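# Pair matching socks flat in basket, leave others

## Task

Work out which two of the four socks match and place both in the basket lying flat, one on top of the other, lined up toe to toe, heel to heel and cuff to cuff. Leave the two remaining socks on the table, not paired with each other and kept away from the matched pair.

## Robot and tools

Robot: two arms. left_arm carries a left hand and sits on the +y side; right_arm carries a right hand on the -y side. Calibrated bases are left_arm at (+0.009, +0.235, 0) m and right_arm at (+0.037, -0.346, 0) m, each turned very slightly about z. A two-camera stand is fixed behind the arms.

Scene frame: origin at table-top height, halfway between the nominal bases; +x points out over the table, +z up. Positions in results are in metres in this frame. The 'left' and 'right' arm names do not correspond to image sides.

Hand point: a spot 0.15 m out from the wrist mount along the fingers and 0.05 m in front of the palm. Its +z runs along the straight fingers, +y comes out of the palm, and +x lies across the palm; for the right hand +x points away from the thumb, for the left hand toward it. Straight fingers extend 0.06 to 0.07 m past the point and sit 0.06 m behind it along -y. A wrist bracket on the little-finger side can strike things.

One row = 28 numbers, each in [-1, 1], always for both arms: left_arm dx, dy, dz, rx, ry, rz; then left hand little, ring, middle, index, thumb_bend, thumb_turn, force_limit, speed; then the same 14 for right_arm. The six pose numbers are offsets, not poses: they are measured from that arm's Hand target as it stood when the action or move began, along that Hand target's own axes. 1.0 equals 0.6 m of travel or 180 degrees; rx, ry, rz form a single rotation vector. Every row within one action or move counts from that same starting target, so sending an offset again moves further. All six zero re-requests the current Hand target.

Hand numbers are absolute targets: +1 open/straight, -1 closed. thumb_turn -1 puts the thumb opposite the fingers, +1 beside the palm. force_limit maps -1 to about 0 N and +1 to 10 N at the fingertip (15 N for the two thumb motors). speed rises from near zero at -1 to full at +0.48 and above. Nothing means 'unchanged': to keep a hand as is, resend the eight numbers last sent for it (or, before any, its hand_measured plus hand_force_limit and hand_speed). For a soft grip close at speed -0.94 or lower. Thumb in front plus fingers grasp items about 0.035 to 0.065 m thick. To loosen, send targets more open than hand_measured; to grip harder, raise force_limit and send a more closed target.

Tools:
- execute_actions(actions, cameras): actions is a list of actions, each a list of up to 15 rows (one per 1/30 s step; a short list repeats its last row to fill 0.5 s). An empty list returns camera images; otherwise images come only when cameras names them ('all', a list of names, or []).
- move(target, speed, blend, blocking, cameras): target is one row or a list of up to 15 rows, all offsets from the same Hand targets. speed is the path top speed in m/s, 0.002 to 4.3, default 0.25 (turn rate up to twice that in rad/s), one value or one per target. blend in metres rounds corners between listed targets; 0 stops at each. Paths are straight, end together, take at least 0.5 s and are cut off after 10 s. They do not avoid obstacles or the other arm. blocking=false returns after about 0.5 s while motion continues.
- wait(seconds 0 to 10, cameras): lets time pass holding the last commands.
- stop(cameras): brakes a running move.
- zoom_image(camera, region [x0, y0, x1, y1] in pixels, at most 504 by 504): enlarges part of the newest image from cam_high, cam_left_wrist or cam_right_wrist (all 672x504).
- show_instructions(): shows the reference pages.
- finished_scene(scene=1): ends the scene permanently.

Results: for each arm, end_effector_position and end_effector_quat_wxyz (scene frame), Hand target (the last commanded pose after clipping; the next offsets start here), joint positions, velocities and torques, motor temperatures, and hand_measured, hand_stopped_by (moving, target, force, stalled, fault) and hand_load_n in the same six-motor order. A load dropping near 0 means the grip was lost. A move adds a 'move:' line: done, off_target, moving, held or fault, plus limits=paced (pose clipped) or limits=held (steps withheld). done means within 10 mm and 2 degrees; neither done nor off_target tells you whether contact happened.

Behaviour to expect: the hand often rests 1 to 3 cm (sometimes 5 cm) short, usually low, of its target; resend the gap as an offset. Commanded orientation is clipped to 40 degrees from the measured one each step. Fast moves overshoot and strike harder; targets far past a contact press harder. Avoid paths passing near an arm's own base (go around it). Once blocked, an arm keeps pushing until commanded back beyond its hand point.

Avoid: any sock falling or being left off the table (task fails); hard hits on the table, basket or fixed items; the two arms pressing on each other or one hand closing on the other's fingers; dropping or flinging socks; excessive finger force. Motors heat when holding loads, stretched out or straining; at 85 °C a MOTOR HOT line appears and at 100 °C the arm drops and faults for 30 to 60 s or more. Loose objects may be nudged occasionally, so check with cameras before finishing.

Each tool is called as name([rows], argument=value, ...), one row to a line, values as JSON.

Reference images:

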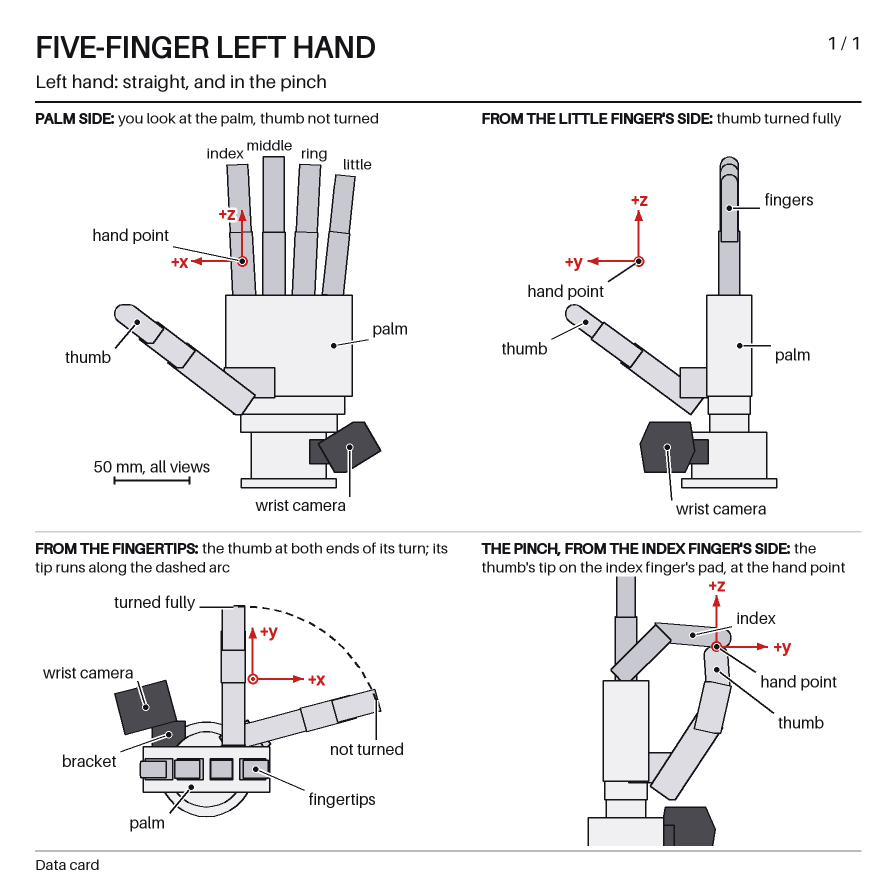

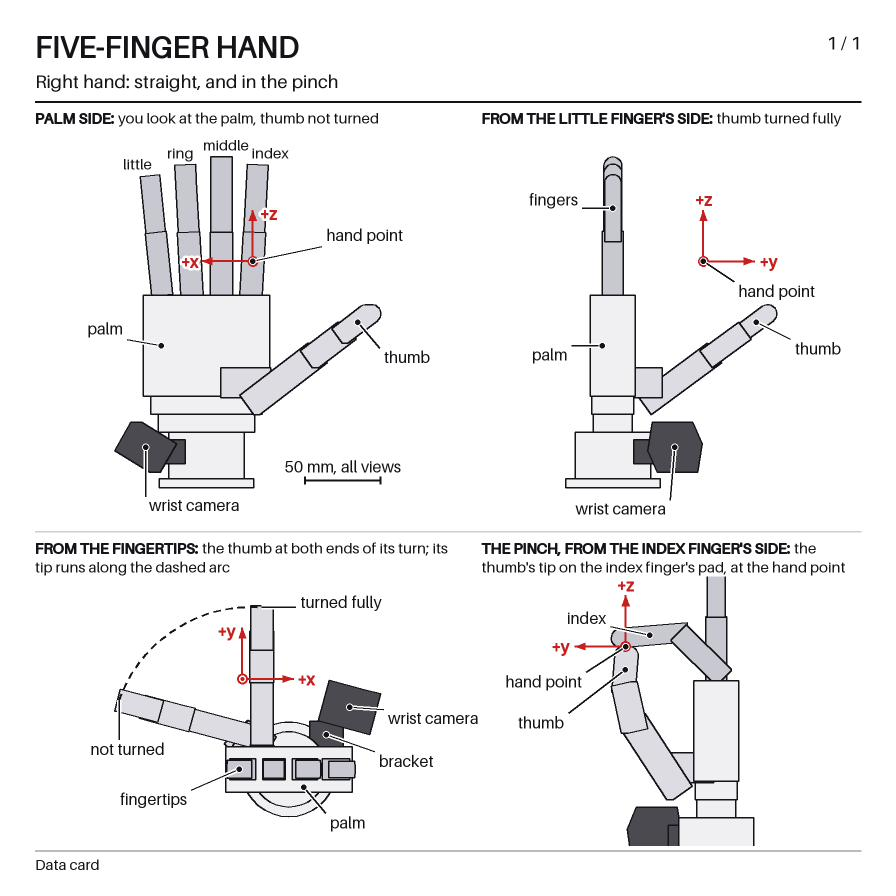

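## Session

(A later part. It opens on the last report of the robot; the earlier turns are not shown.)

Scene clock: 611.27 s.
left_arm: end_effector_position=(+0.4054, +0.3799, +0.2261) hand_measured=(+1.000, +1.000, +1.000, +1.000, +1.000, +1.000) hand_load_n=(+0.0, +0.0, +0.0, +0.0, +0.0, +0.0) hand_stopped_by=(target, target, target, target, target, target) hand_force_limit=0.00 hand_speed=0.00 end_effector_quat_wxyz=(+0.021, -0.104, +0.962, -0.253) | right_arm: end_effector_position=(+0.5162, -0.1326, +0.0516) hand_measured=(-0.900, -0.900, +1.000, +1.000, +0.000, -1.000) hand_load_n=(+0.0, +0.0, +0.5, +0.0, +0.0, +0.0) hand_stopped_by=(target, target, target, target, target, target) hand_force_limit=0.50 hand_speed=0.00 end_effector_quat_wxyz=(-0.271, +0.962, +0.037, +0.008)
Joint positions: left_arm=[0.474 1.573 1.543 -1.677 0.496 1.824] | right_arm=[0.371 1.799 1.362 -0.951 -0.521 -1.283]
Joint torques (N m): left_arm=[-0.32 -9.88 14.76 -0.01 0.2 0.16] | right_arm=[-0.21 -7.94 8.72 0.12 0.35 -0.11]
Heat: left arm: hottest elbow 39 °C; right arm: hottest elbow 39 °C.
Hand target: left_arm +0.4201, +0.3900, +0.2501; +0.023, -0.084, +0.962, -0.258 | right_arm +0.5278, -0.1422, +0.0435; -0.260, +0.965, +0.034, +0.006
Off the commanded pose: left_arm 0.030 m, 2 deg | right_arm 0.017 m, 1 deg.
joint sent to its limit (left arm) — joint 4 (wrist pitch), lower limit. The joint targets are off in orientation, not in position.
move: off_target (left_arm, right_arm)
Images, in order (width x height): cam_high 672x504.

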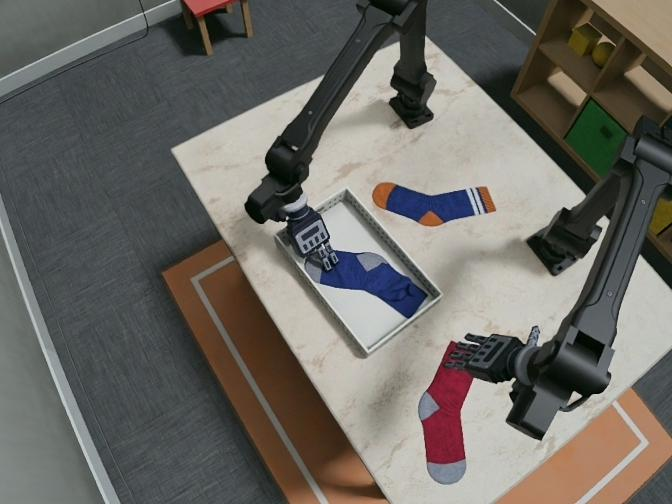

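move([
  [0,0,0,0,0,0,1,1,1,1,1,1,0,0, 0,-0.0667,-0.1155,0,0,0,-0.9,-0.9,1,1,0,-1,0.5,0],
  [0,0,0,0,0,0,1,1,1,1,1,1,0,0, -0.1438,-0.4113,-0.1503,0.1667,0,0,-0.9,-0.9,0,0,0,-1,0.5,0],
], speed=[0.08,0.2], blend=[0.01,0], cameras=["cam_high","cam_right_wrist"])

zoom_image(camera="cam_high", region=[270, 190, 450, 350])

zoom_image(camera="cam_right_wrist", region=[420, 40, 672, 292])

Scene clock: 615.27 s.
left_arm: end_effector_position=(+0.4054, +0.3799, +0.2261) hand_measured=(+1.000, +1.000, +1.000, +1.000, +1.000, +1.000) hand_load_n=(+0.0, +0.0, +0.0, +0.0, +0.0, +0.0) hand_stopped_by=(target, target, target, target, target, target) hand_force_limit=0.00 hand_speed=0.00 end_effector_quat_wxyz=(+0.021, -0.104, +0.962, -0.253) | right_arm: end_effector_position=(+0.4234, +0.0172, +0.2330) hand_measured=(-0.900, -0.900, +0.000, +0.000, +0.000, -1.000) hand_load_n=(+0.0, +0.0, +0.0, +0.0, +0.0, +0.0) hand_stopped_by=(target, target, target, target, target, target) hand_force_limit=0.50 hand_speed=0.00 end_effector_quat_wxyz=(-0.493, +0.869, +0.030, -0.014)
Joint positions: left_arm=[0.474 1.573 1.543 -1.677 0.496 1.824] | right_arm=[0.551 1.507 1.329 -0.781 -0.894 -0.844]
Joint torques (N m): left_arm=[-0.26 -9.7 14.64 -0.13 0.24 0.12] | right_arm=[1.26 -9.17 7.82 2.35 -0.68 0.06]
Heat: left arm: hottest elbow 39 °C; right arm: hottest elbow 38 °C.
Hand target: left_arm +0.4201, +0.3900, +0.2501; +0.023, -0.084, +0.962, -0.258 | right_arm +0.4253, +0.0200, +0.2424; -0.501, +0.865, +0.034, -0.003
Off the commanded pose: left_arm 0.030 m, 2 deg | right_arm 0.010 m, 2 deg.
joint sent to its limit (left arm) — joint 4 (wrist pitch), lower limit. The joint targets are off in orientation, not in position.
move: off_target (left_arm)
Images, in order (width x height): cam_high 672x504, cam_right_wrist 672x504.

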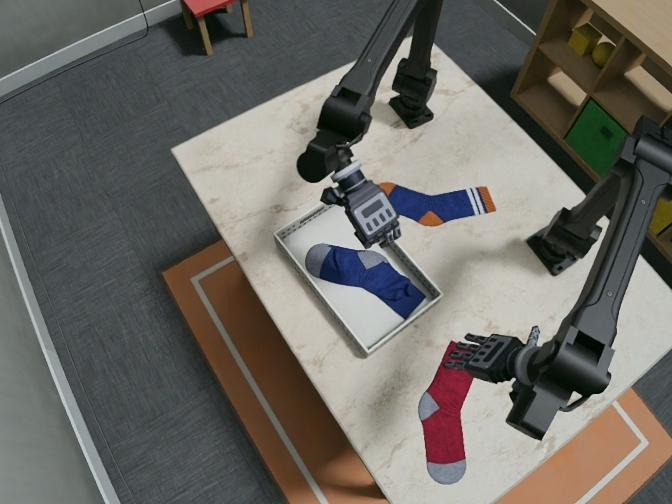

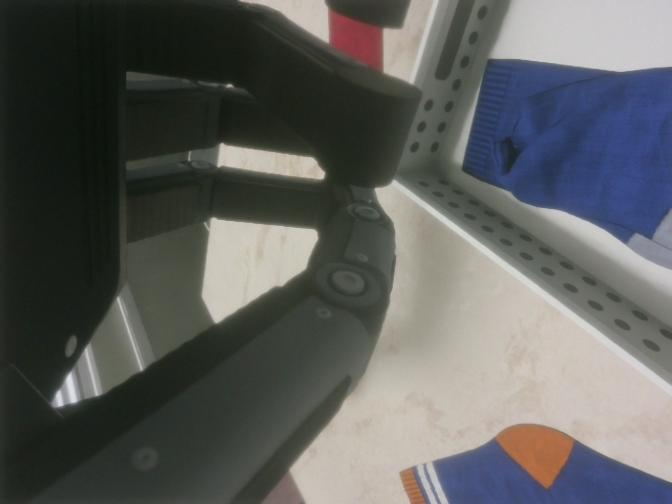

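Scaled by 2.800.

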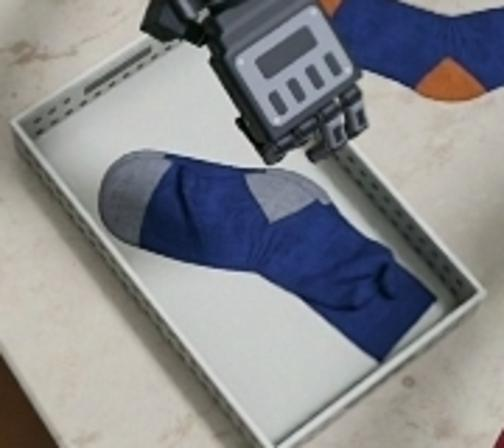

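Scaled by 2.000.

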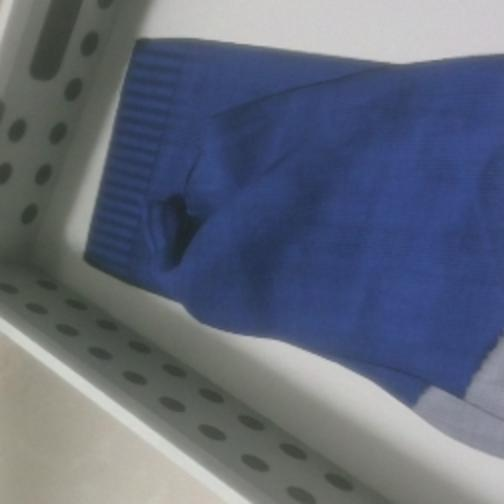

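zoom_image(camera="cam_right_wrist", region=[450, 50, 570, 200])

zoom_image(camera="cam_high", region=[370, 250, 450, 330])

Scaled by 3.360.

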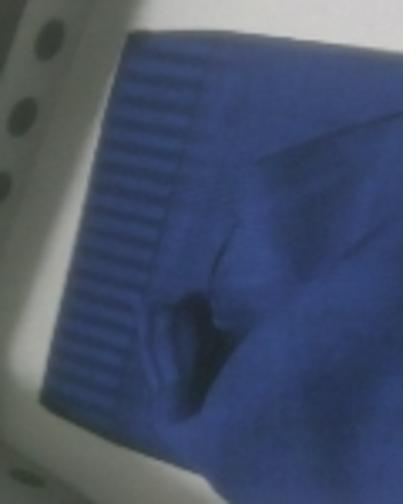

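Scaled by 6.300.

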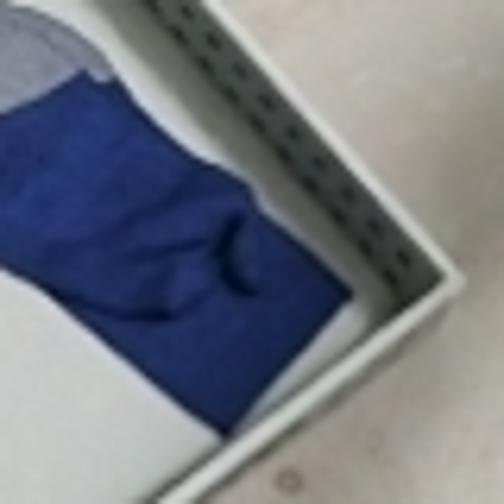

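move(target=[0,0,0,0,0,0,1,1,1,1,1,1,0,0, -0.0756,0.1237,0.2937,0,-0.0529,-0.0306,-0.9,-0.9,0,0,0.3,-1,0,0], speed=0.15, cameras=["cam_high","cam_right_wrist"])

zoom_image(camera="cam_high", region=[350, 230, 450, 330])

Scene clock: 618.93 s.
left_arm: end_effector_position=(+0.4054, +0.3799, +0.2261) hand_measured=(+1.000, +1.000, +1.000, +1.000, +1.000, +1.000) hand_load_n=(+0.0, +0.0, +0.0, +0.0, +0.0, -0.5) hand_stopped_by=(target, target, target, target, target, target) hand_force_limit=0.00 hand_speed=0.00 end_effector_quat_wxyz=(+0.021, -0.104, +0.962, -0.253) | right_arm: end_effector_position=(+0.3742, +0.1278, +0.0839) hand_measured=(-0.900, -0.900, +0.000, +0.000, +0.300, -1.000) hand_load_n=(+0.0, +0.0, +0.0, +0.0, +0.0, +0.0) hand_stopped_by=(target, target, target, target, target, target) hand_force_limit=0.00 hand_speed=0.00 end_effector_quat_wxyz=(-0.489, +0.862, +0.116, -0.059)
Joint positions: left_arm=[0.474 1.573 1.543 -1.677 0.496 1.824] | right_arm=[0.774 1.758 1.223 -0.39 -0.872 -0.809]
Joint torques (N m): left_arm=[-0.44 -9.82 14.63 -0.16 0.23 0.13] | right_arm=[1.32 -10.64 7.01 2.47 -0.55 0.09]
Heat: left arm: hottest elbow 39 °C; right arm: hottest elbow 38 °C.
Hand target: left_arm +0.4201, +0.3900, +0.2501; +0.023, -0.084, +0.962, -0.258 | right_arm +0.3772, +0.1330, +0.0890; -0.496, +0.859, +0.117, -0.051
Off the commanded pose: left_arm 0.030 m, 2 deg | right_arm 0.008 m, 1 deg.
joint sent to its limit (left arm) — joint 4 (wrist pitch), lower limit. The joint targets are off in orientation, not in position.
move: off_target (left_arm)
Images, in order (width x height): cam_high 672x504, cam_right_wrist 672x504.

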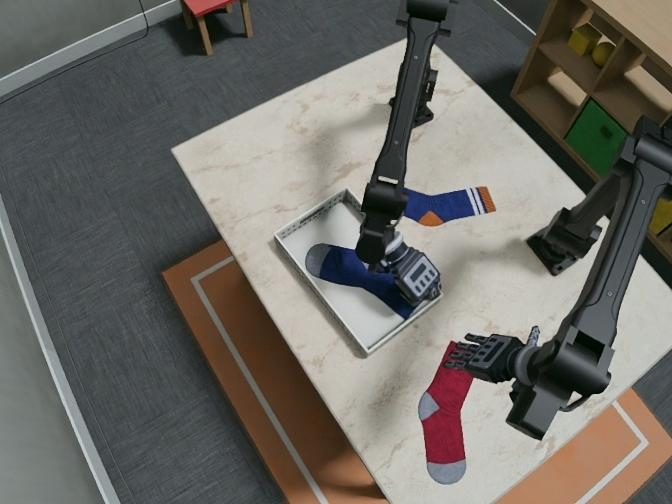

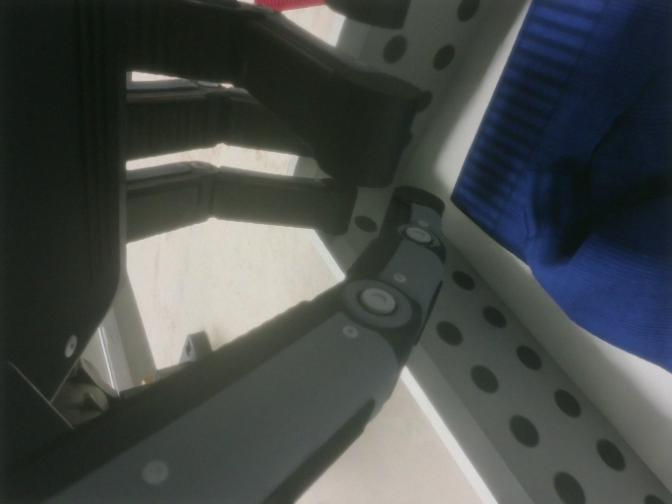

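Scaled by 5.040.

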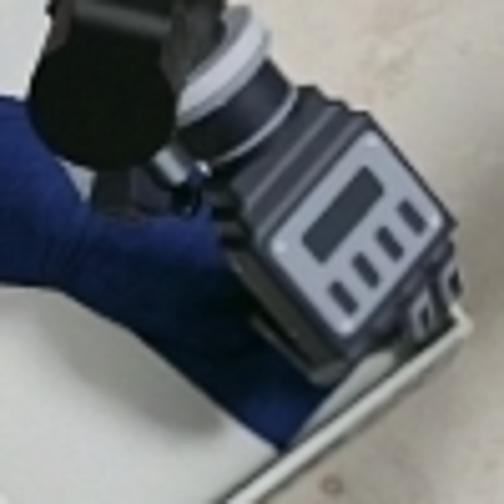

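move(target=[0,0,0,0,0,0,1,1,1,1,1,1,0,0, -0.0037,0.0799,0.0582,0,0,0,-0.9,-0.9,0,0,0.3,-1,0,0], speed=0.06, cameras=["cam_right_wrist","cam_high"])

zoom_image(camera="cam_right_wrist", region=[330, 80, 630, 330])

Scene clock: 620.47 s.
left_arm: end_effector_position=(+0.4054, +0.3799, +0.2261) hand_measured=(+1.000, +1.000, +1.000, +1.000, +1.000, +1.000) hand_load_n=(+0.0, +0.0, +0.0, +0.0, +0.0, +0.0) hand_stopped_by=(target, target, target, target, target, target) hand_force_limit=0.00 hand_speed=0.00 end_effector_quat_wxyz=(+0.021, -0.104, +0.962, -0.253) | right_arm: end_effector_position=(+0.3805, +0.1355, +0.0435) hand_measured=(-0.900, -0.900, +0.000, +0.000, +0.300, -1.000) hand_load_n=(+0.0, +0.5, -0.5, +0.0, +0.0, +0.0) hand_stopped_by=(target, target, target, target, target, target) hand_force_limit=0.00 hand_speed=0.00 end_effector_quat_wxyz=(-0.500, +0.857, +0.119, -0.045)
Joint positions: left_arm=[0.474 1.573 1.543 -1.677 0.496 1.824] | right_arm=[0.777 1.826 1.182 -0.235 -0.87 -0.792]
Joint torques (N m): left_arm=[-0.21 -10.11 14.68 -0.1 0.19 0.13] | right_arm=[1.96 -9 5.89 2.4 -0.37 0.07]
Heat: left arm: hottest elbow 39 °C; right arm: hottest elbow 38 °C.
Hand target: left_arm +0.4201, +0.3900, +0.2501; +0.023, -0.084, +0.962, -0.258 | right_arm +0.3752, +0.1386, +0.0299; -0.496, +0.859, +0.117, -0.051
Off the commanded pose: left_arm 0.030 m, 2 deg | right_arm 0.015 m, 1 deg.
joint sent to its limit (left arm) — joint 4 (wrist pitch), lower limit. The joint targets are off in orientation, not in position.
move: off_target (left_arm, right_arm)
Images, in order (width x height): cam_high 672x504, cam_right_wrist 672x504.

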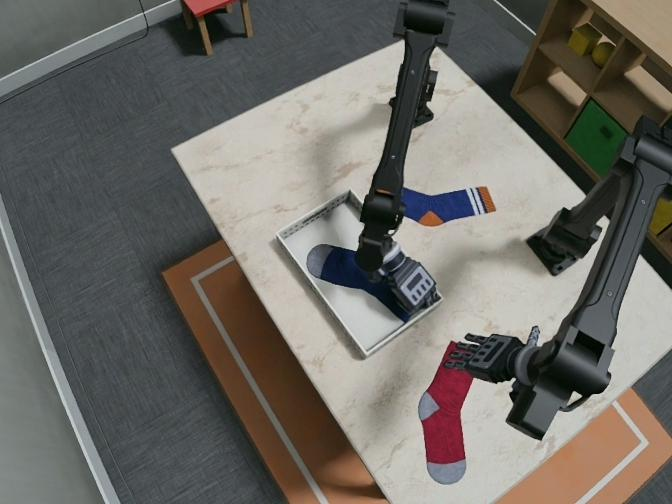

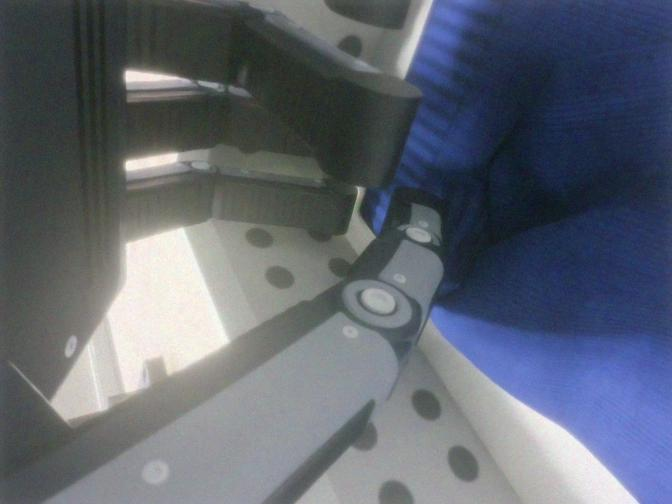

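Scaled by 1.680.

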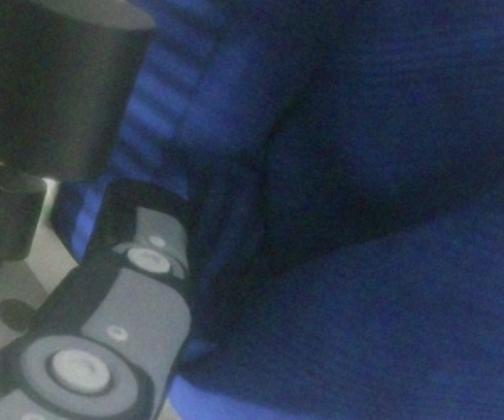

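move(target=[0,0,0,0,0,0,1,1,1,1,1,1,0,0, -0.0172,-0.073,-0.0568,0,0,0,-0.9,-0.9,0,0,0.3,-1,0,0], speed=0.1, cameras=["cam_right_wrist","cam_high"])

move(target=[0,0,0,0,0,0,1,1,1,1,1,1,0,0, 0,0,0,0,0,0,1,1,0,0,0.3,-1,0,0.4], speed=0.1, cameras=["cam_right_wrist","cam_high"])

Scene clock: 623.03 s.
left_arm: end_effector_position=(+0.4054, +0.3799, +0.2261) hand_measured=(+1.000, +1.000, +1.000, +1.000, +1.000, +1.000) hand_load_n=(+0.0, +0.0, +0.0, +0.0, +0.0, +0.0) hand_stopped_by=(target, target, target, target, target, target) hand_force_limit=0.00 hand_speed=0.00 end_effector_quat_wxyz=(+0.021, -0.104, +0.962, -0.253) | right_arm: end_effector_position=(+0.3692, +0.1248, +0.0769) hand_measured=(-0.900, -0.900, +0.000, +0.000, +0.300, -1.000) hand_load_n=(+0.0, +0.5, +0.0, +0.0, +0.0, +0.0) hand_stopped_by=(target, target, target, target, target, target) hand_force_limit=0.00 hand_speed=0.00 end_effector_quat_wxyz=(-0.495, +0.860, +0.115, -0.049)
Joint positions: left_arm=[0.474 1.573 1.543 -1.677 0.496 1.824] | right_arm=[0.777 1.744 1.174 -0.323 -0.866 -0.792]
Joint torques (N m): left_arm=[-0.38 -9.52 14.75 -0.16 0.21 0.14] | right_arm=[1.73 -10.87 7.43 0.91 -0.58 0]
Heat: left arm: hottest elbow 39 °C; right arm: hottest elbow 38 °C.
Hand target: left_arm +0.4201, +0.3900, +0.2501; +0.023, -0.084, +0.962, -0.258 | right_arm +0.3656, +0.1285, +0.0846; -0.496, +0.859, +0.117, -0.051
Off the commanded pose: left_arm 0.030 m, 2 deg | right_arm 0.009 m, 0 deg.
joint sent to its limit (left arm) — joint 4 (wrist pitch), lower limit. The joint targets are off in orientation, not in position.
move: off_target (left_arm)
Images, in order (width x height): cam_high 672x504, cam_right_wrist 672x504.

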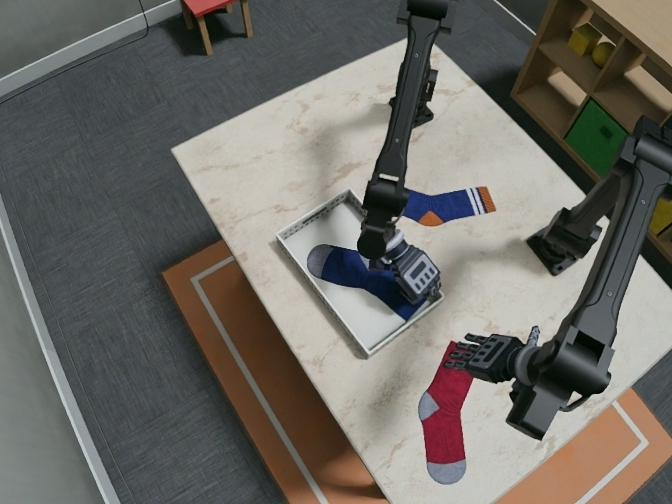

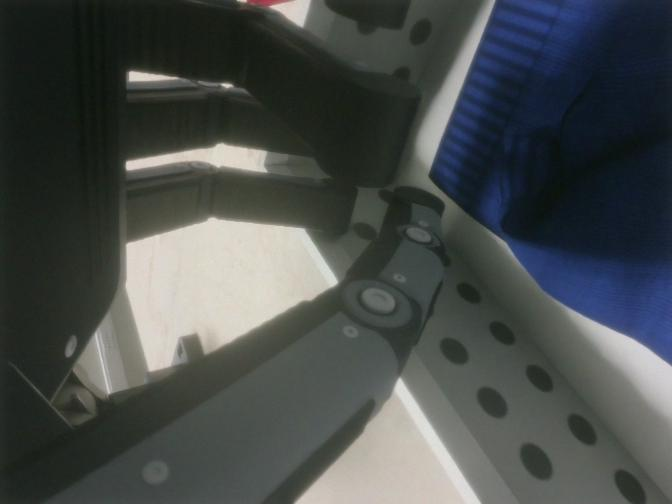

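Scene clock: 623.83 s.
left_arm: end_effector_position=(+0.4054, +0.3799, +0.2261) hand_measured=(+1.000, +1.000, +1.000, +1.000, +1.000, +1.000) hand_load_n=(-0.5, +0.0, +0.0, +0.0, +0.0, +0.0) hand_stopped_by=(target, target, target, target, target, target) hand_force_limit=0.00 hand_speed=0.00 end_effector_quat_wxyz=(+0.021, -0.104, +0.962, -0.253) | right_arm: end_effector_position=(+0.3688, +0.1247, +0.0764) hand_measured=(+1.000, +1.000, +0.000, +0.000, +0.300, -1.000) hand_load_n=(+0.0, +0.0, +0.0, +0.0, -0.5, +0.0) hand_stopped_by=(target, target, target, target, target, target) hand_force_limit=0.00 hand_speed=0.40 end_effector_quat_wxyz=(-0.494, +0.861, +0.114, -0.049)
Joint positions: left_arm=[0.474 1.573 1.543 -1.677 0.496 1.824] | right_arm=[0.778 1.744 1.174 -0.325 -0.862 -0.791]
Joint torques (N m): left_arm=[0.03 -9.82 14.68 -0.02 0.21 0.15] | right_arm=[1.08 -10.46 7.19 1.02 -0.75 0.03]
Heat: left arm: hottest elbow 39 °C; right arm: hottest elbow 38 °C.
Hand target: left_arm +0.4201, +0.3900, +0.2501; +0.023, -0.084, +0.962, -0.258 | right_arm +0.3655, +0.1286, +0.0846; -0.495, +0.859, +0.117, -0.051
Off the commanded pose: left_arm 0.030 m, 2 deg | right_arm 0.010 m, 0 deg.
joint sent to its limit (left arm) — joint 4 (wrist pitch), lower limit. The joint targets are off in orientation, not in position.
move: off_target (left_arm)
Images, in order (width x height): cam_high 672x504, cam_right_wrist 672x504.

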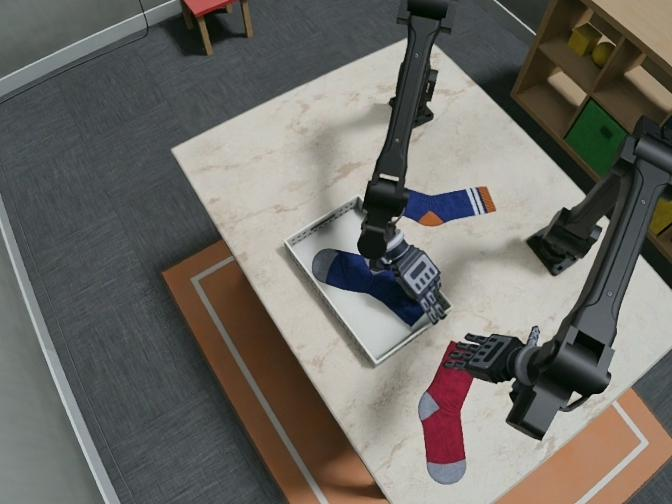

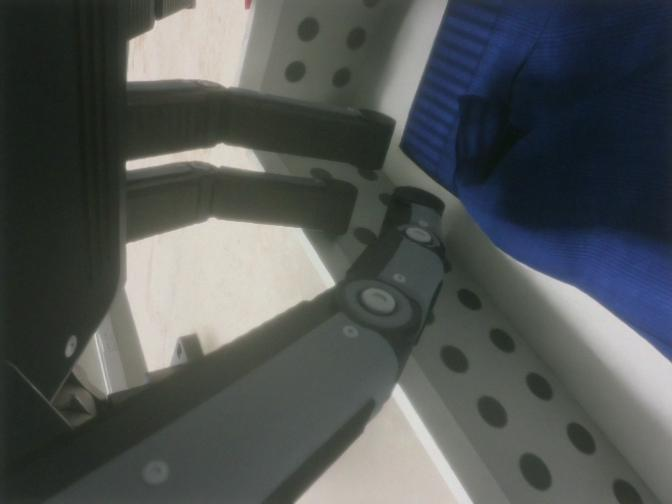

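move(target=[0,0,0,0,0,0,1,1,1,1,1,1,0,0, 0.0465,0.0376,0.0102,0,-0.0241,-0.0139,-0.9,-0.9,0,0,0.3,-1,0,0.2], speed=0.08, cameras=["cam_right_wrist","cam_high"])

Scene clock: 626.10 s.
left_arm: end_effector_position=(+0.4054, +0.3799, +0.2261) hand_measured=(+1.000, +1.000, +1.000, +1.000, +1.000, +1.000) hand_load_n=(+0.0, +0.0, +0.0, +0.0, +0.0, +0.0) hand_stopped_by=(target, target, target, target, target, target) hand_force_limit=0.00 hand_speed=0.00 end_effector_quat_wxyz=(+0.021, -0.104, +0.962, -0.253) | right_arm: end_effector_position=(+0.3774, +0.1204, +0.0475) hand_measured=(-0.900, -0.900, +0.000, +0.000, +0.300, -1.000) hand_load_n=(+0.0, +0.0, +0.0, +0.0, +0.0, +0.0) hand_stopped_by=(target, target, target, target, target, target) hand_force_limit=0.00 hand_speed=0.20 end_effector_quat_wxyz=(-0.483, +0.859, +0.145, -0.087)
Joint positions: left_arm=[0.474 1.573 1.543 -1.677 0.496 1.824] | right_arm=[0.755 1.846 1.255 -0.46 -0.931 -0.94]
Joint torques (N m): left_arm=[0.03 -9.93 14.69 -0.14 0.22 0.15] | right_arm=[0.15 -10.11 9.95 0.72 -0.89 -0.16]
Heat: left arm: hottest elbow 39 °C; right arm: hottest elbow 38 °C.
Hand target: left_arm +0.4201, +0.3900, +0.2501; +0.023, -0.084, +0.962, -0.258 | right_arm +0.3947, +0.1299, +0.0629; -0.492, +0.854, +0.155, -0.072
Off the commanded pose: left_arm 0.030 m, 2 deg | right_arm 0.025 m, 2 deg.
joint sent to its limit (left arm) — joint 4 (wrist pitch), lower limit. The joint targets are off in orientation, not in position.
move: off_target (left_arm, right_arm)
Images, in order (width x height): cam_high 672x504, cam_right_wrist 672x504.

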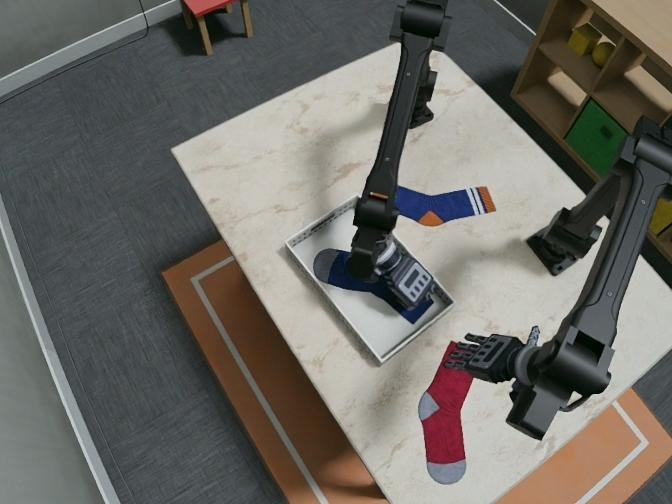

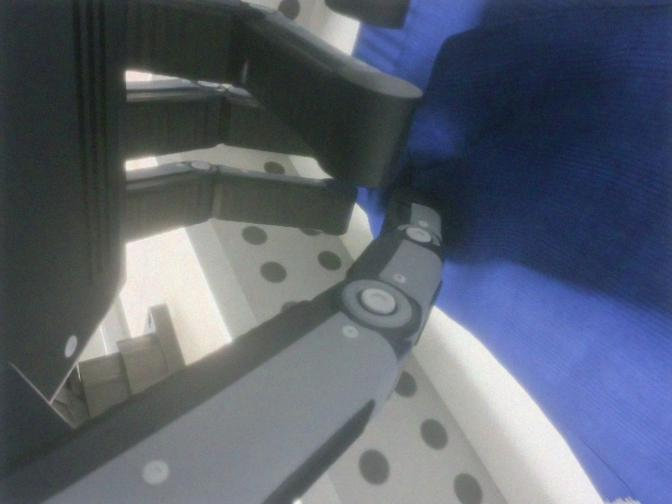

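move(target=[0,0,0,0,0,0,1,1,1,1,1,1,0,0, 0.0114,-0.0164,-0.0183,0,0,0,-0.9,-0.9,0,0,0.3,-1,0,0.2], speed=0.1, cameras=["cam_right_wrist"])

Scene clock: 627.13 s.
left_arm: end_effector_position=(+0.4054, +0.3799, +0.2261) hand_measured=(+1.000, +1.000, +1.000, +1.000, +1.000, +1.000) hand_load_n=(+0.0, +0.0, +0.0, +0.0, +0.0, +0.0) hand_stopped_by=(target, target, target, target, target, target) hand_force_limit=0.00 hand_speed=0.00 end_effector_quat_wxyz=(+0.021, -0.104, +0.962, -0.253) | right_arm: end_effector_position=(+0.3845, +0.1193, +0.0579) hand_measured=(-0.900, -0.900, +0.000, +0.000, +0.300, -1.000) hand_load_n=(+0.0, +0.0, +0.0, +0.0, +0.0, +0.0) hand_stopped_by=(target, target, target, target, target, target) hand_force_limit=0.00 hand_speed=0.20 end_effector_quat_wxyz=(-0.482, +0.860, +0.145, -0.090)
Joint positions: left_arm=[0.474 1.573 1.543 -1.677 0.496 1.824] | right_arm=[0.745 1.846 1.29 -0.514 -0.937 -0.957]
Joint torques (N m): left_arm=[0.03 -9.52 14.6 -0.03 0.22 0.17] | right_arm=[0.15 -11.52 10.09 0.73 -0.94 -0.16]
Heat: left arm: hottest elbow 39 °C; right arm: hottest elbow 38 °C.
Hand target: left_arm +0.4201, +0.3900, +0.2501; +0.023, -0.084, +0.962, -0.258 | right_arm +0.4023, +0.1278, +0.0772; -0.492, +0.854, +0.155, -0.072
Off the commanded pose: left_arm 0.030 m, 2 deg | right_arm 0.027 m, 3 deg.
joint sent to its limit (left arm) — joint 4 (wrist pitch), lower limit. The joint targets are off in orientation, not in position.
move: off_target (left_arm, right_arm)
Images, in order (width x height): cam_right_wrist 672x504.

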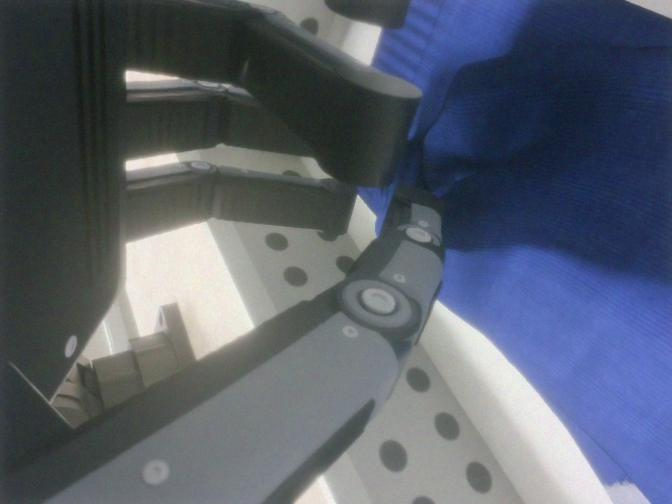

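move(target=[0,0,0,0,0,0,1,1,1,1,1,1,0,0, 0.0191,0.0097,0.0098,0,0,0,-0.9,-0.9,0,0,0.3,-1,0,0.2], speed=0.06, cameras=["cam_right_wrist"])

Scene clock: 628.27 s.
left_arm: end_effector_position=(+0.4054, +0.3799, +0.2261) hand_measured=(+1.000, +1.000, +1.000, +1.000, +1.000, +1.000) hand_load_n=(+0.0, +0.0, +0.0, +0.0, +0.0, +0.0) hand_stopped_by=(target, target, target, target, target, target) hand_force_limit=0.00 hand_speed=0.00 end_effector_quat_wxyz=(+0.021, -0.104, +0.962, -0.253) | right_arm: end_effector_position=(+0.3945, +0.1260, +0.0549) hand_measured=(-0.900, -0.900, +0.000, +0.000, +0.300, -1.000) hand_load_n=(+0.0, +0.0, +0.0, +0.0, +0.0, +0.0) hand_stopped_by=(target, target, target, target, target, target) hand_force_limit=0.00 hand_speed=0.20 end_effector_quat_wxyz=(-0.484, +0.858, +0.147, -0.087)
Joint positions: left_arm=[0.474 1.573 1.543 -1.677 0.496 1.824] | right_arm=[0.743 1.874 1.322 -0.514 -0.939 -0.962]
Joint torques (N m): left_arm=[-0.03 -9.29 14.72 -0.08 0.22 0.11] | right_arm=[0.15 -10.46 10.11 0.62 -0.9 -0.1]
Heat: left arm: hottest elbow 39 °C; right arm: hottest elbow 38 °C.
Hand target: left_arm +0.4201, +0.3900, +0.2501; +0.023, -0.084, +0.962, -0.258 | right_arm +0.4126, +0.1337, +0.0694; -0.492, +0.854, +0.155, -0.072
Off the commanded pose: left_arm 0.030 m, 2 deg | right_arm 0.025 m, 2 deg.
joint sent to its limit (left arm) — joint 4 (wrist pitch), lower limit. The joint targets are off in orientation, not in position.
move: off_target (left_arm, right_arm)
Images, in order (width x height): cam_right_wrist 672x504.

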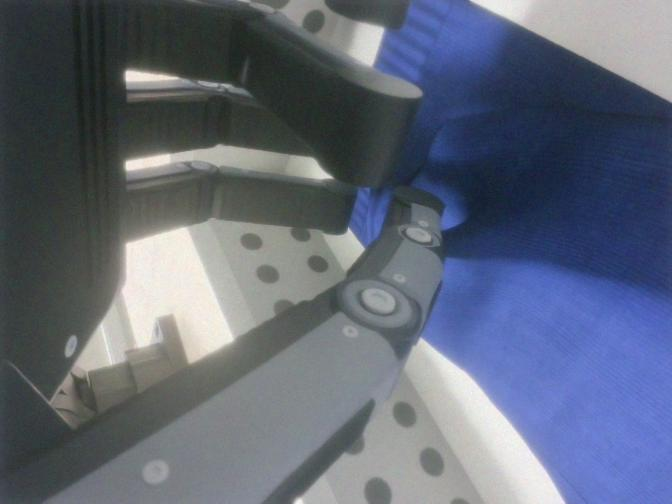

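move(target=[0,0,0,0,0,0,1,1,1,1,1,1,0,0, -0.0011,0.0218,0.009,0,0,0,-0.9,-0.9,0,0,0.3,-1,0,0.2], speed=0.06, cameras=["cam_right_wrist"])

zoom_image(camera="cam_right_wrist", region=[330, 50, 580, 300])

Scene clock: 629.13 s.
left_arm: end_effector_position=(+0.4054, +0.3799, +0.2261) hand_measured=(+1.000, +1.000, +1.000, +1.000, +1.000, +1.000) hand_load_n=(+0.0, +0.0, +0.0, +0.5, +0.0, +0.0) hand_stopped_by=(target, target, target, target, target, target) hand_force_limit=0.00 hand_speed=0.00 end_effector_quat_wxyz=(+0.021, -0.104, +0.962, -0.253) | right_arm: end_effector_position=(+0.3949, +0.1242, +0.0460) hand_measured=(-0.900, -0.900, +0.000, +0.000, +0.300, -1.000) hand_load_n=(+0.0, +0.0, +0.0, +0.0, +0.0, +0.0) hand_stopped_by=(target, target, target, target, target, target) hand_force_limit=0.00 hand_speed=0.20 end_effector_quat_wxyz=(-0.481, +0.860, +0.145, -0.092)
Joint positions: left_arm=[0.474 1.573 1.543 -1.677 0.496 1.824] | right_arm=[0.74 1.89 1.322 -0.514 -0.941 -0.967]
Joint torques (N m): left_arm=[0.32 -9.41 14.67 -0.08 0.22 0.14] | right_arm=[-0.15 -10.93 8.94 1.84 -0.9 -0.16]
Heat: left arm: hottest elbow 39 °C; right arm: hottest elbow 38 °C.
Hand target: left_arm +0.4201, +0.3900, +0.2501; +0.023, -0.084, +0.962, -0.258 | right_arm +0.4131, +0.1318, +0.0555; -0.492, +0.854, +0.155, -0.072
Off the commanded pose: left_arm 0.030 m, 2 deg | right_arm 0.022 m, 3 deg.
joint sent to its limit (left arm) — joint 4 (wrist pitch), lower limit. The joint targets are off in orientation, not in position.
move: off_target (left_arm, right_arm)
Images, in order (width x height): cam_right_wrist 672x504.

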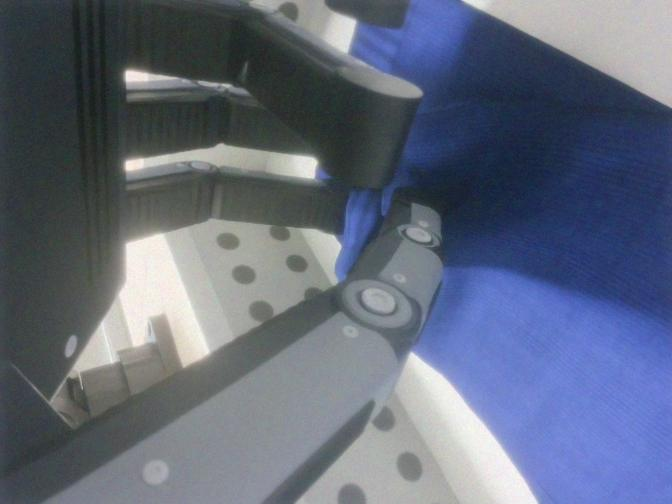

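Scaled by 2.016.

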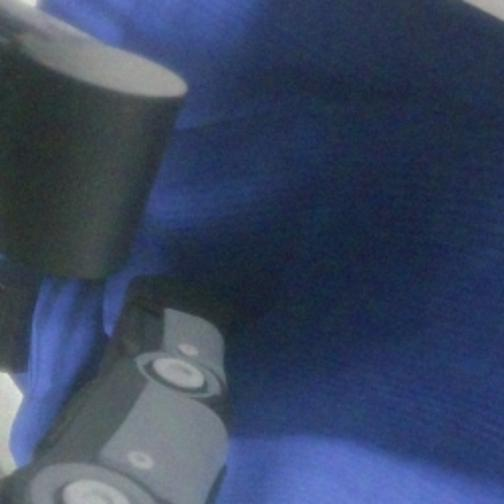

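move(target=[0,0,0,0,0,0,1,1,1,1,1,1,0,0, 0,0.0115,0.0067,0,0,0,-0.9,-0.9,-0.7,-0.7,-0.1,-1,0.2,-0.5], speed=0.02, cameras=["cam_right_wrist"])

zoom_image(camera="cam_right_wrist", region=[330, 50, 580, 300])

Scene clock: 630.03 s.
left_arm: end_effector_position=(+0.4054, +0.3799, +0.2261) hand_measured=(+1.000, +1.000, +1.000, +1.000, +1.000, +1.000) hand_load_n=(+0.0, +0.0, +0.0, +0.0, +0.0, +0.0) hand_stopped_by=(target, target, target, target, target, target) hand_force_limit=0.00 hand_speed=0.00 end_effector_quat_wxyz=(+0.021, -0.104, +0.962, -0.253) | right_arm: end_effector_position=(+0.3960, +0.1252, +0.0414) hand_measured=(-0.900, -0.900, -0.262, -0.312, +0.148, -1.000) hand_load_n=(+0.0, +0.0, +10.5, +6.5, +11.0, -2.0) hand_stopped_by=(target, target, force, force, force, target) hand_force_limit=0.20 hand_speed=-0.50 end_effector_quat_wxyz=(-0.482, +0.859, +0.146, -0.091)
Joint positions: left_arm=[0.474 1.573 1.543 -1.677 0.496 1.824] | right_arm=[0.74 1.9 1.322 -0.504 -0.942 -0.969]
Joint torques (N m): left_arm=[0.44 -9.82 14.71 -0.1 0.24 0.14] | right_arm=[0.15 -10.81 8.42 2.11 -0.87 -0.15]
Heat: left arm: hottest elbow 39 °C; right arm: hottest elbow 38 °C.
Hand target: left_arm +0.4201, +0.3900, +0.2501; +0.023, -0.084, +0.962, -0.258 | right_arm +0.4132, +0.1318, +0.0475; -0.492, +0.854, +0.155, -0.072
Off the commanded pose: left_arm 0.030 m, 2 deg | right_arm 0.019 m, 3 deg.
joint sent to its limit (left arm) — joint 4 (wrist pitch), lower limit. The joint targets are off in orientation, not in position.
move: off_target (left_arm, right_arm)
Images, in order (width x height): cam_right_wrist 672x504.

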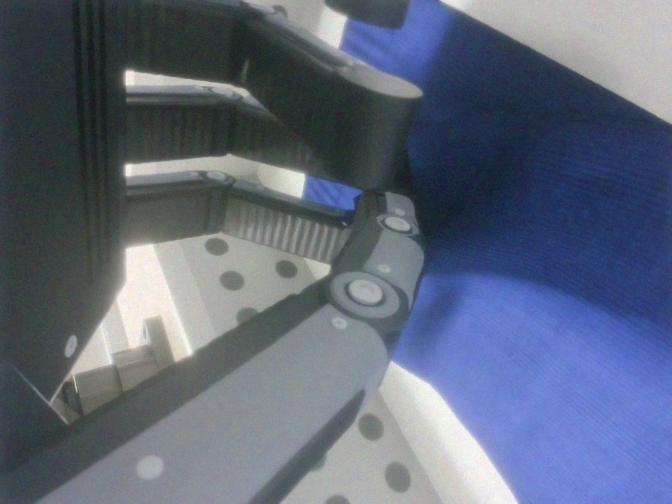

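Scaled by 2.016.

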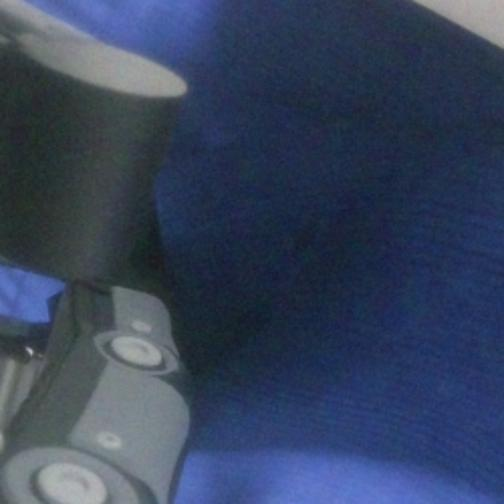

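move(target=[0,0,0,0,0,0,1,1,1,1,1,1,0,0, 0,-0.0577,-0.0333,0,0,0,-0.9,-0.9,-0.7,-0.7,-0.1,-1,0.2,-0.5], speed=0.05, cameras=["cam_high","cam_left_wrist","cam_right_wrist"])

zoom_image(camera="cam_high", region=[300, 200, 460, 370])

Scene clock: 631.47 s.
left_arm: end_effector_position=(+0.4054, +0.3799, +0.2261) hand_measured=(+1.000, +1.000, +1.000, +1.000, +1.000, +1.000) hand_load_n=(+0.0, +0.0, +0.0, +0.0, +0.0, +0.0) hand_stopped_by=(target, target, target, target, target, target) hand_force_limit=0.00 hand_speed=0.00 end_effector_quat_wxyz=(+0.021, -0.104, +0.962, -0.253) | right_arm: end_effector_position=(+0.3939, +0.1234, +0.0606) hand_measured=(-0.900, -0.900, -0.262, -0.312, +0.148, -1.000) hand_load_n=(+0.0, +0.0, +10.5, +6.5, +11.0, -2.0) hand_stopped_by=(target, target, force, force, force, target) hand_force_limit=0.20 hand_speed=-0.50 end_effector_quat_wxyz=(-0.480, +0.860, +0.144, -0.095)
Joint positions: left_arm=[0.474 1.573 1.543 -1.677 0.496 1.824] | right_arm=[0.74 1.871 1.338 -0.557 -0.942 -0.969]
Joint torques (N m): left_arm=[0.26 -9.23 14.69 -0.14 0.23 0.15] | right_arm=[0.03 -12.45 10.03 0.8 -0.83 -0.06]
Heat: left arm: hottest elbow 39 °C; right arm: hottest elbow 38 °C.
Hand target: left_arm +0.4201, +0.3900, +0.2501; +0.023, -0.084, +0.962, -0.258 | right_arm +0.4121, +0.1317, +0.0875; -0.492, +0.854, +0.155, -0.072
Off the commanded pose: left_arm 0.030 m, 2 deg | right_arm 0.034 m, 3 deg.
joint sent to its limit (left arm) — joint 4 (wrist pitch), lower limit. The joint targets are off in orientation, not in position.
move: off_target (left_arm, right_arm)

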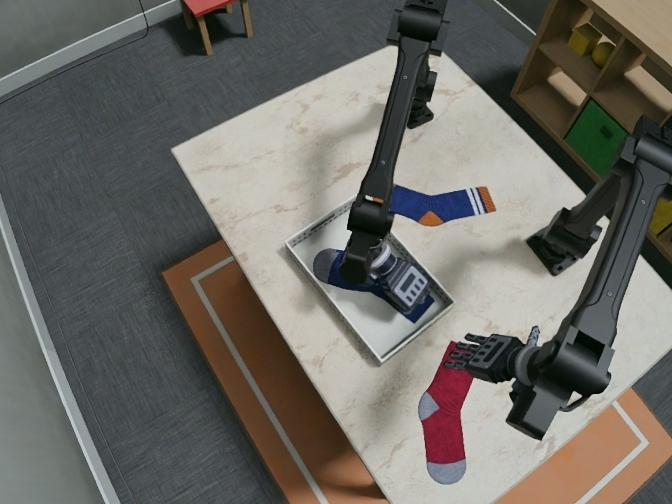

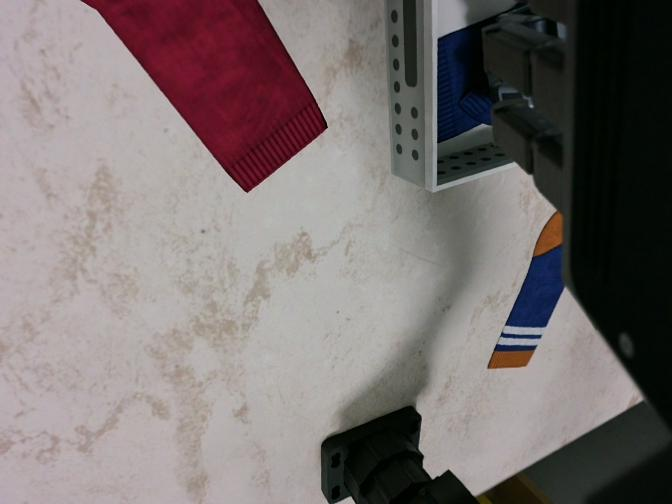

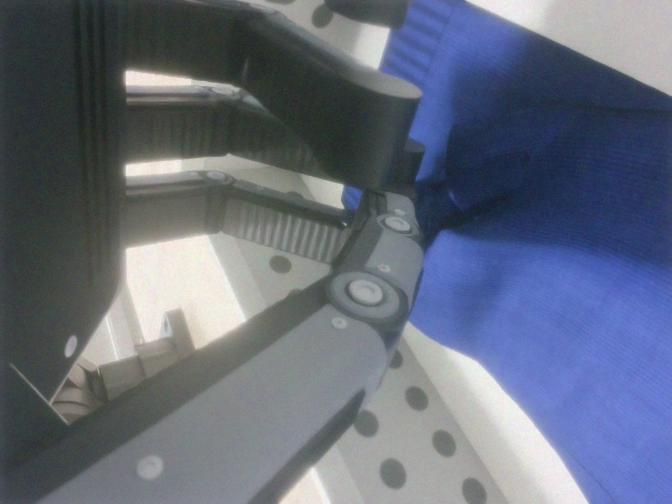

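Scaled by 2.965.

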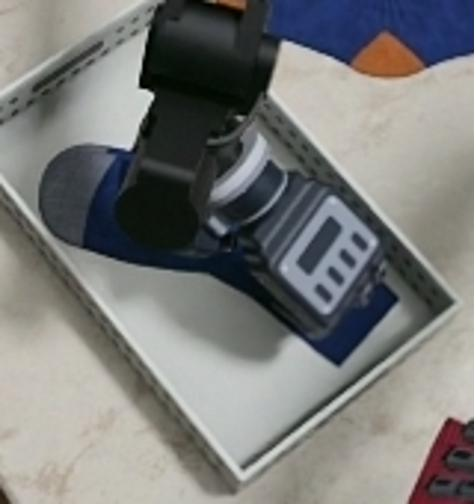

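zoom_image(camera="cam_left_wrist", region=[410, 0, 530, 150])

zoom_image(camera="cam_right_wrist", region=[330, 0, 600, 270])

Scaled by 3.360.

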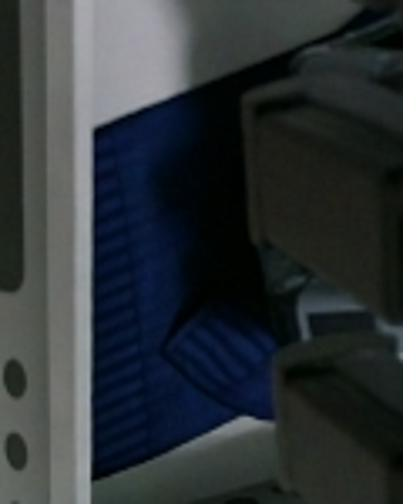

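Scaled by 1.867.

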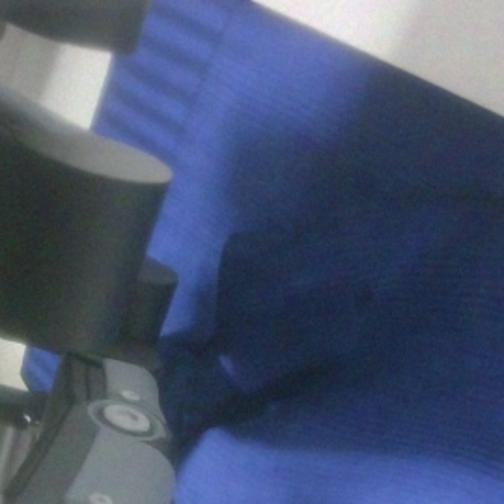

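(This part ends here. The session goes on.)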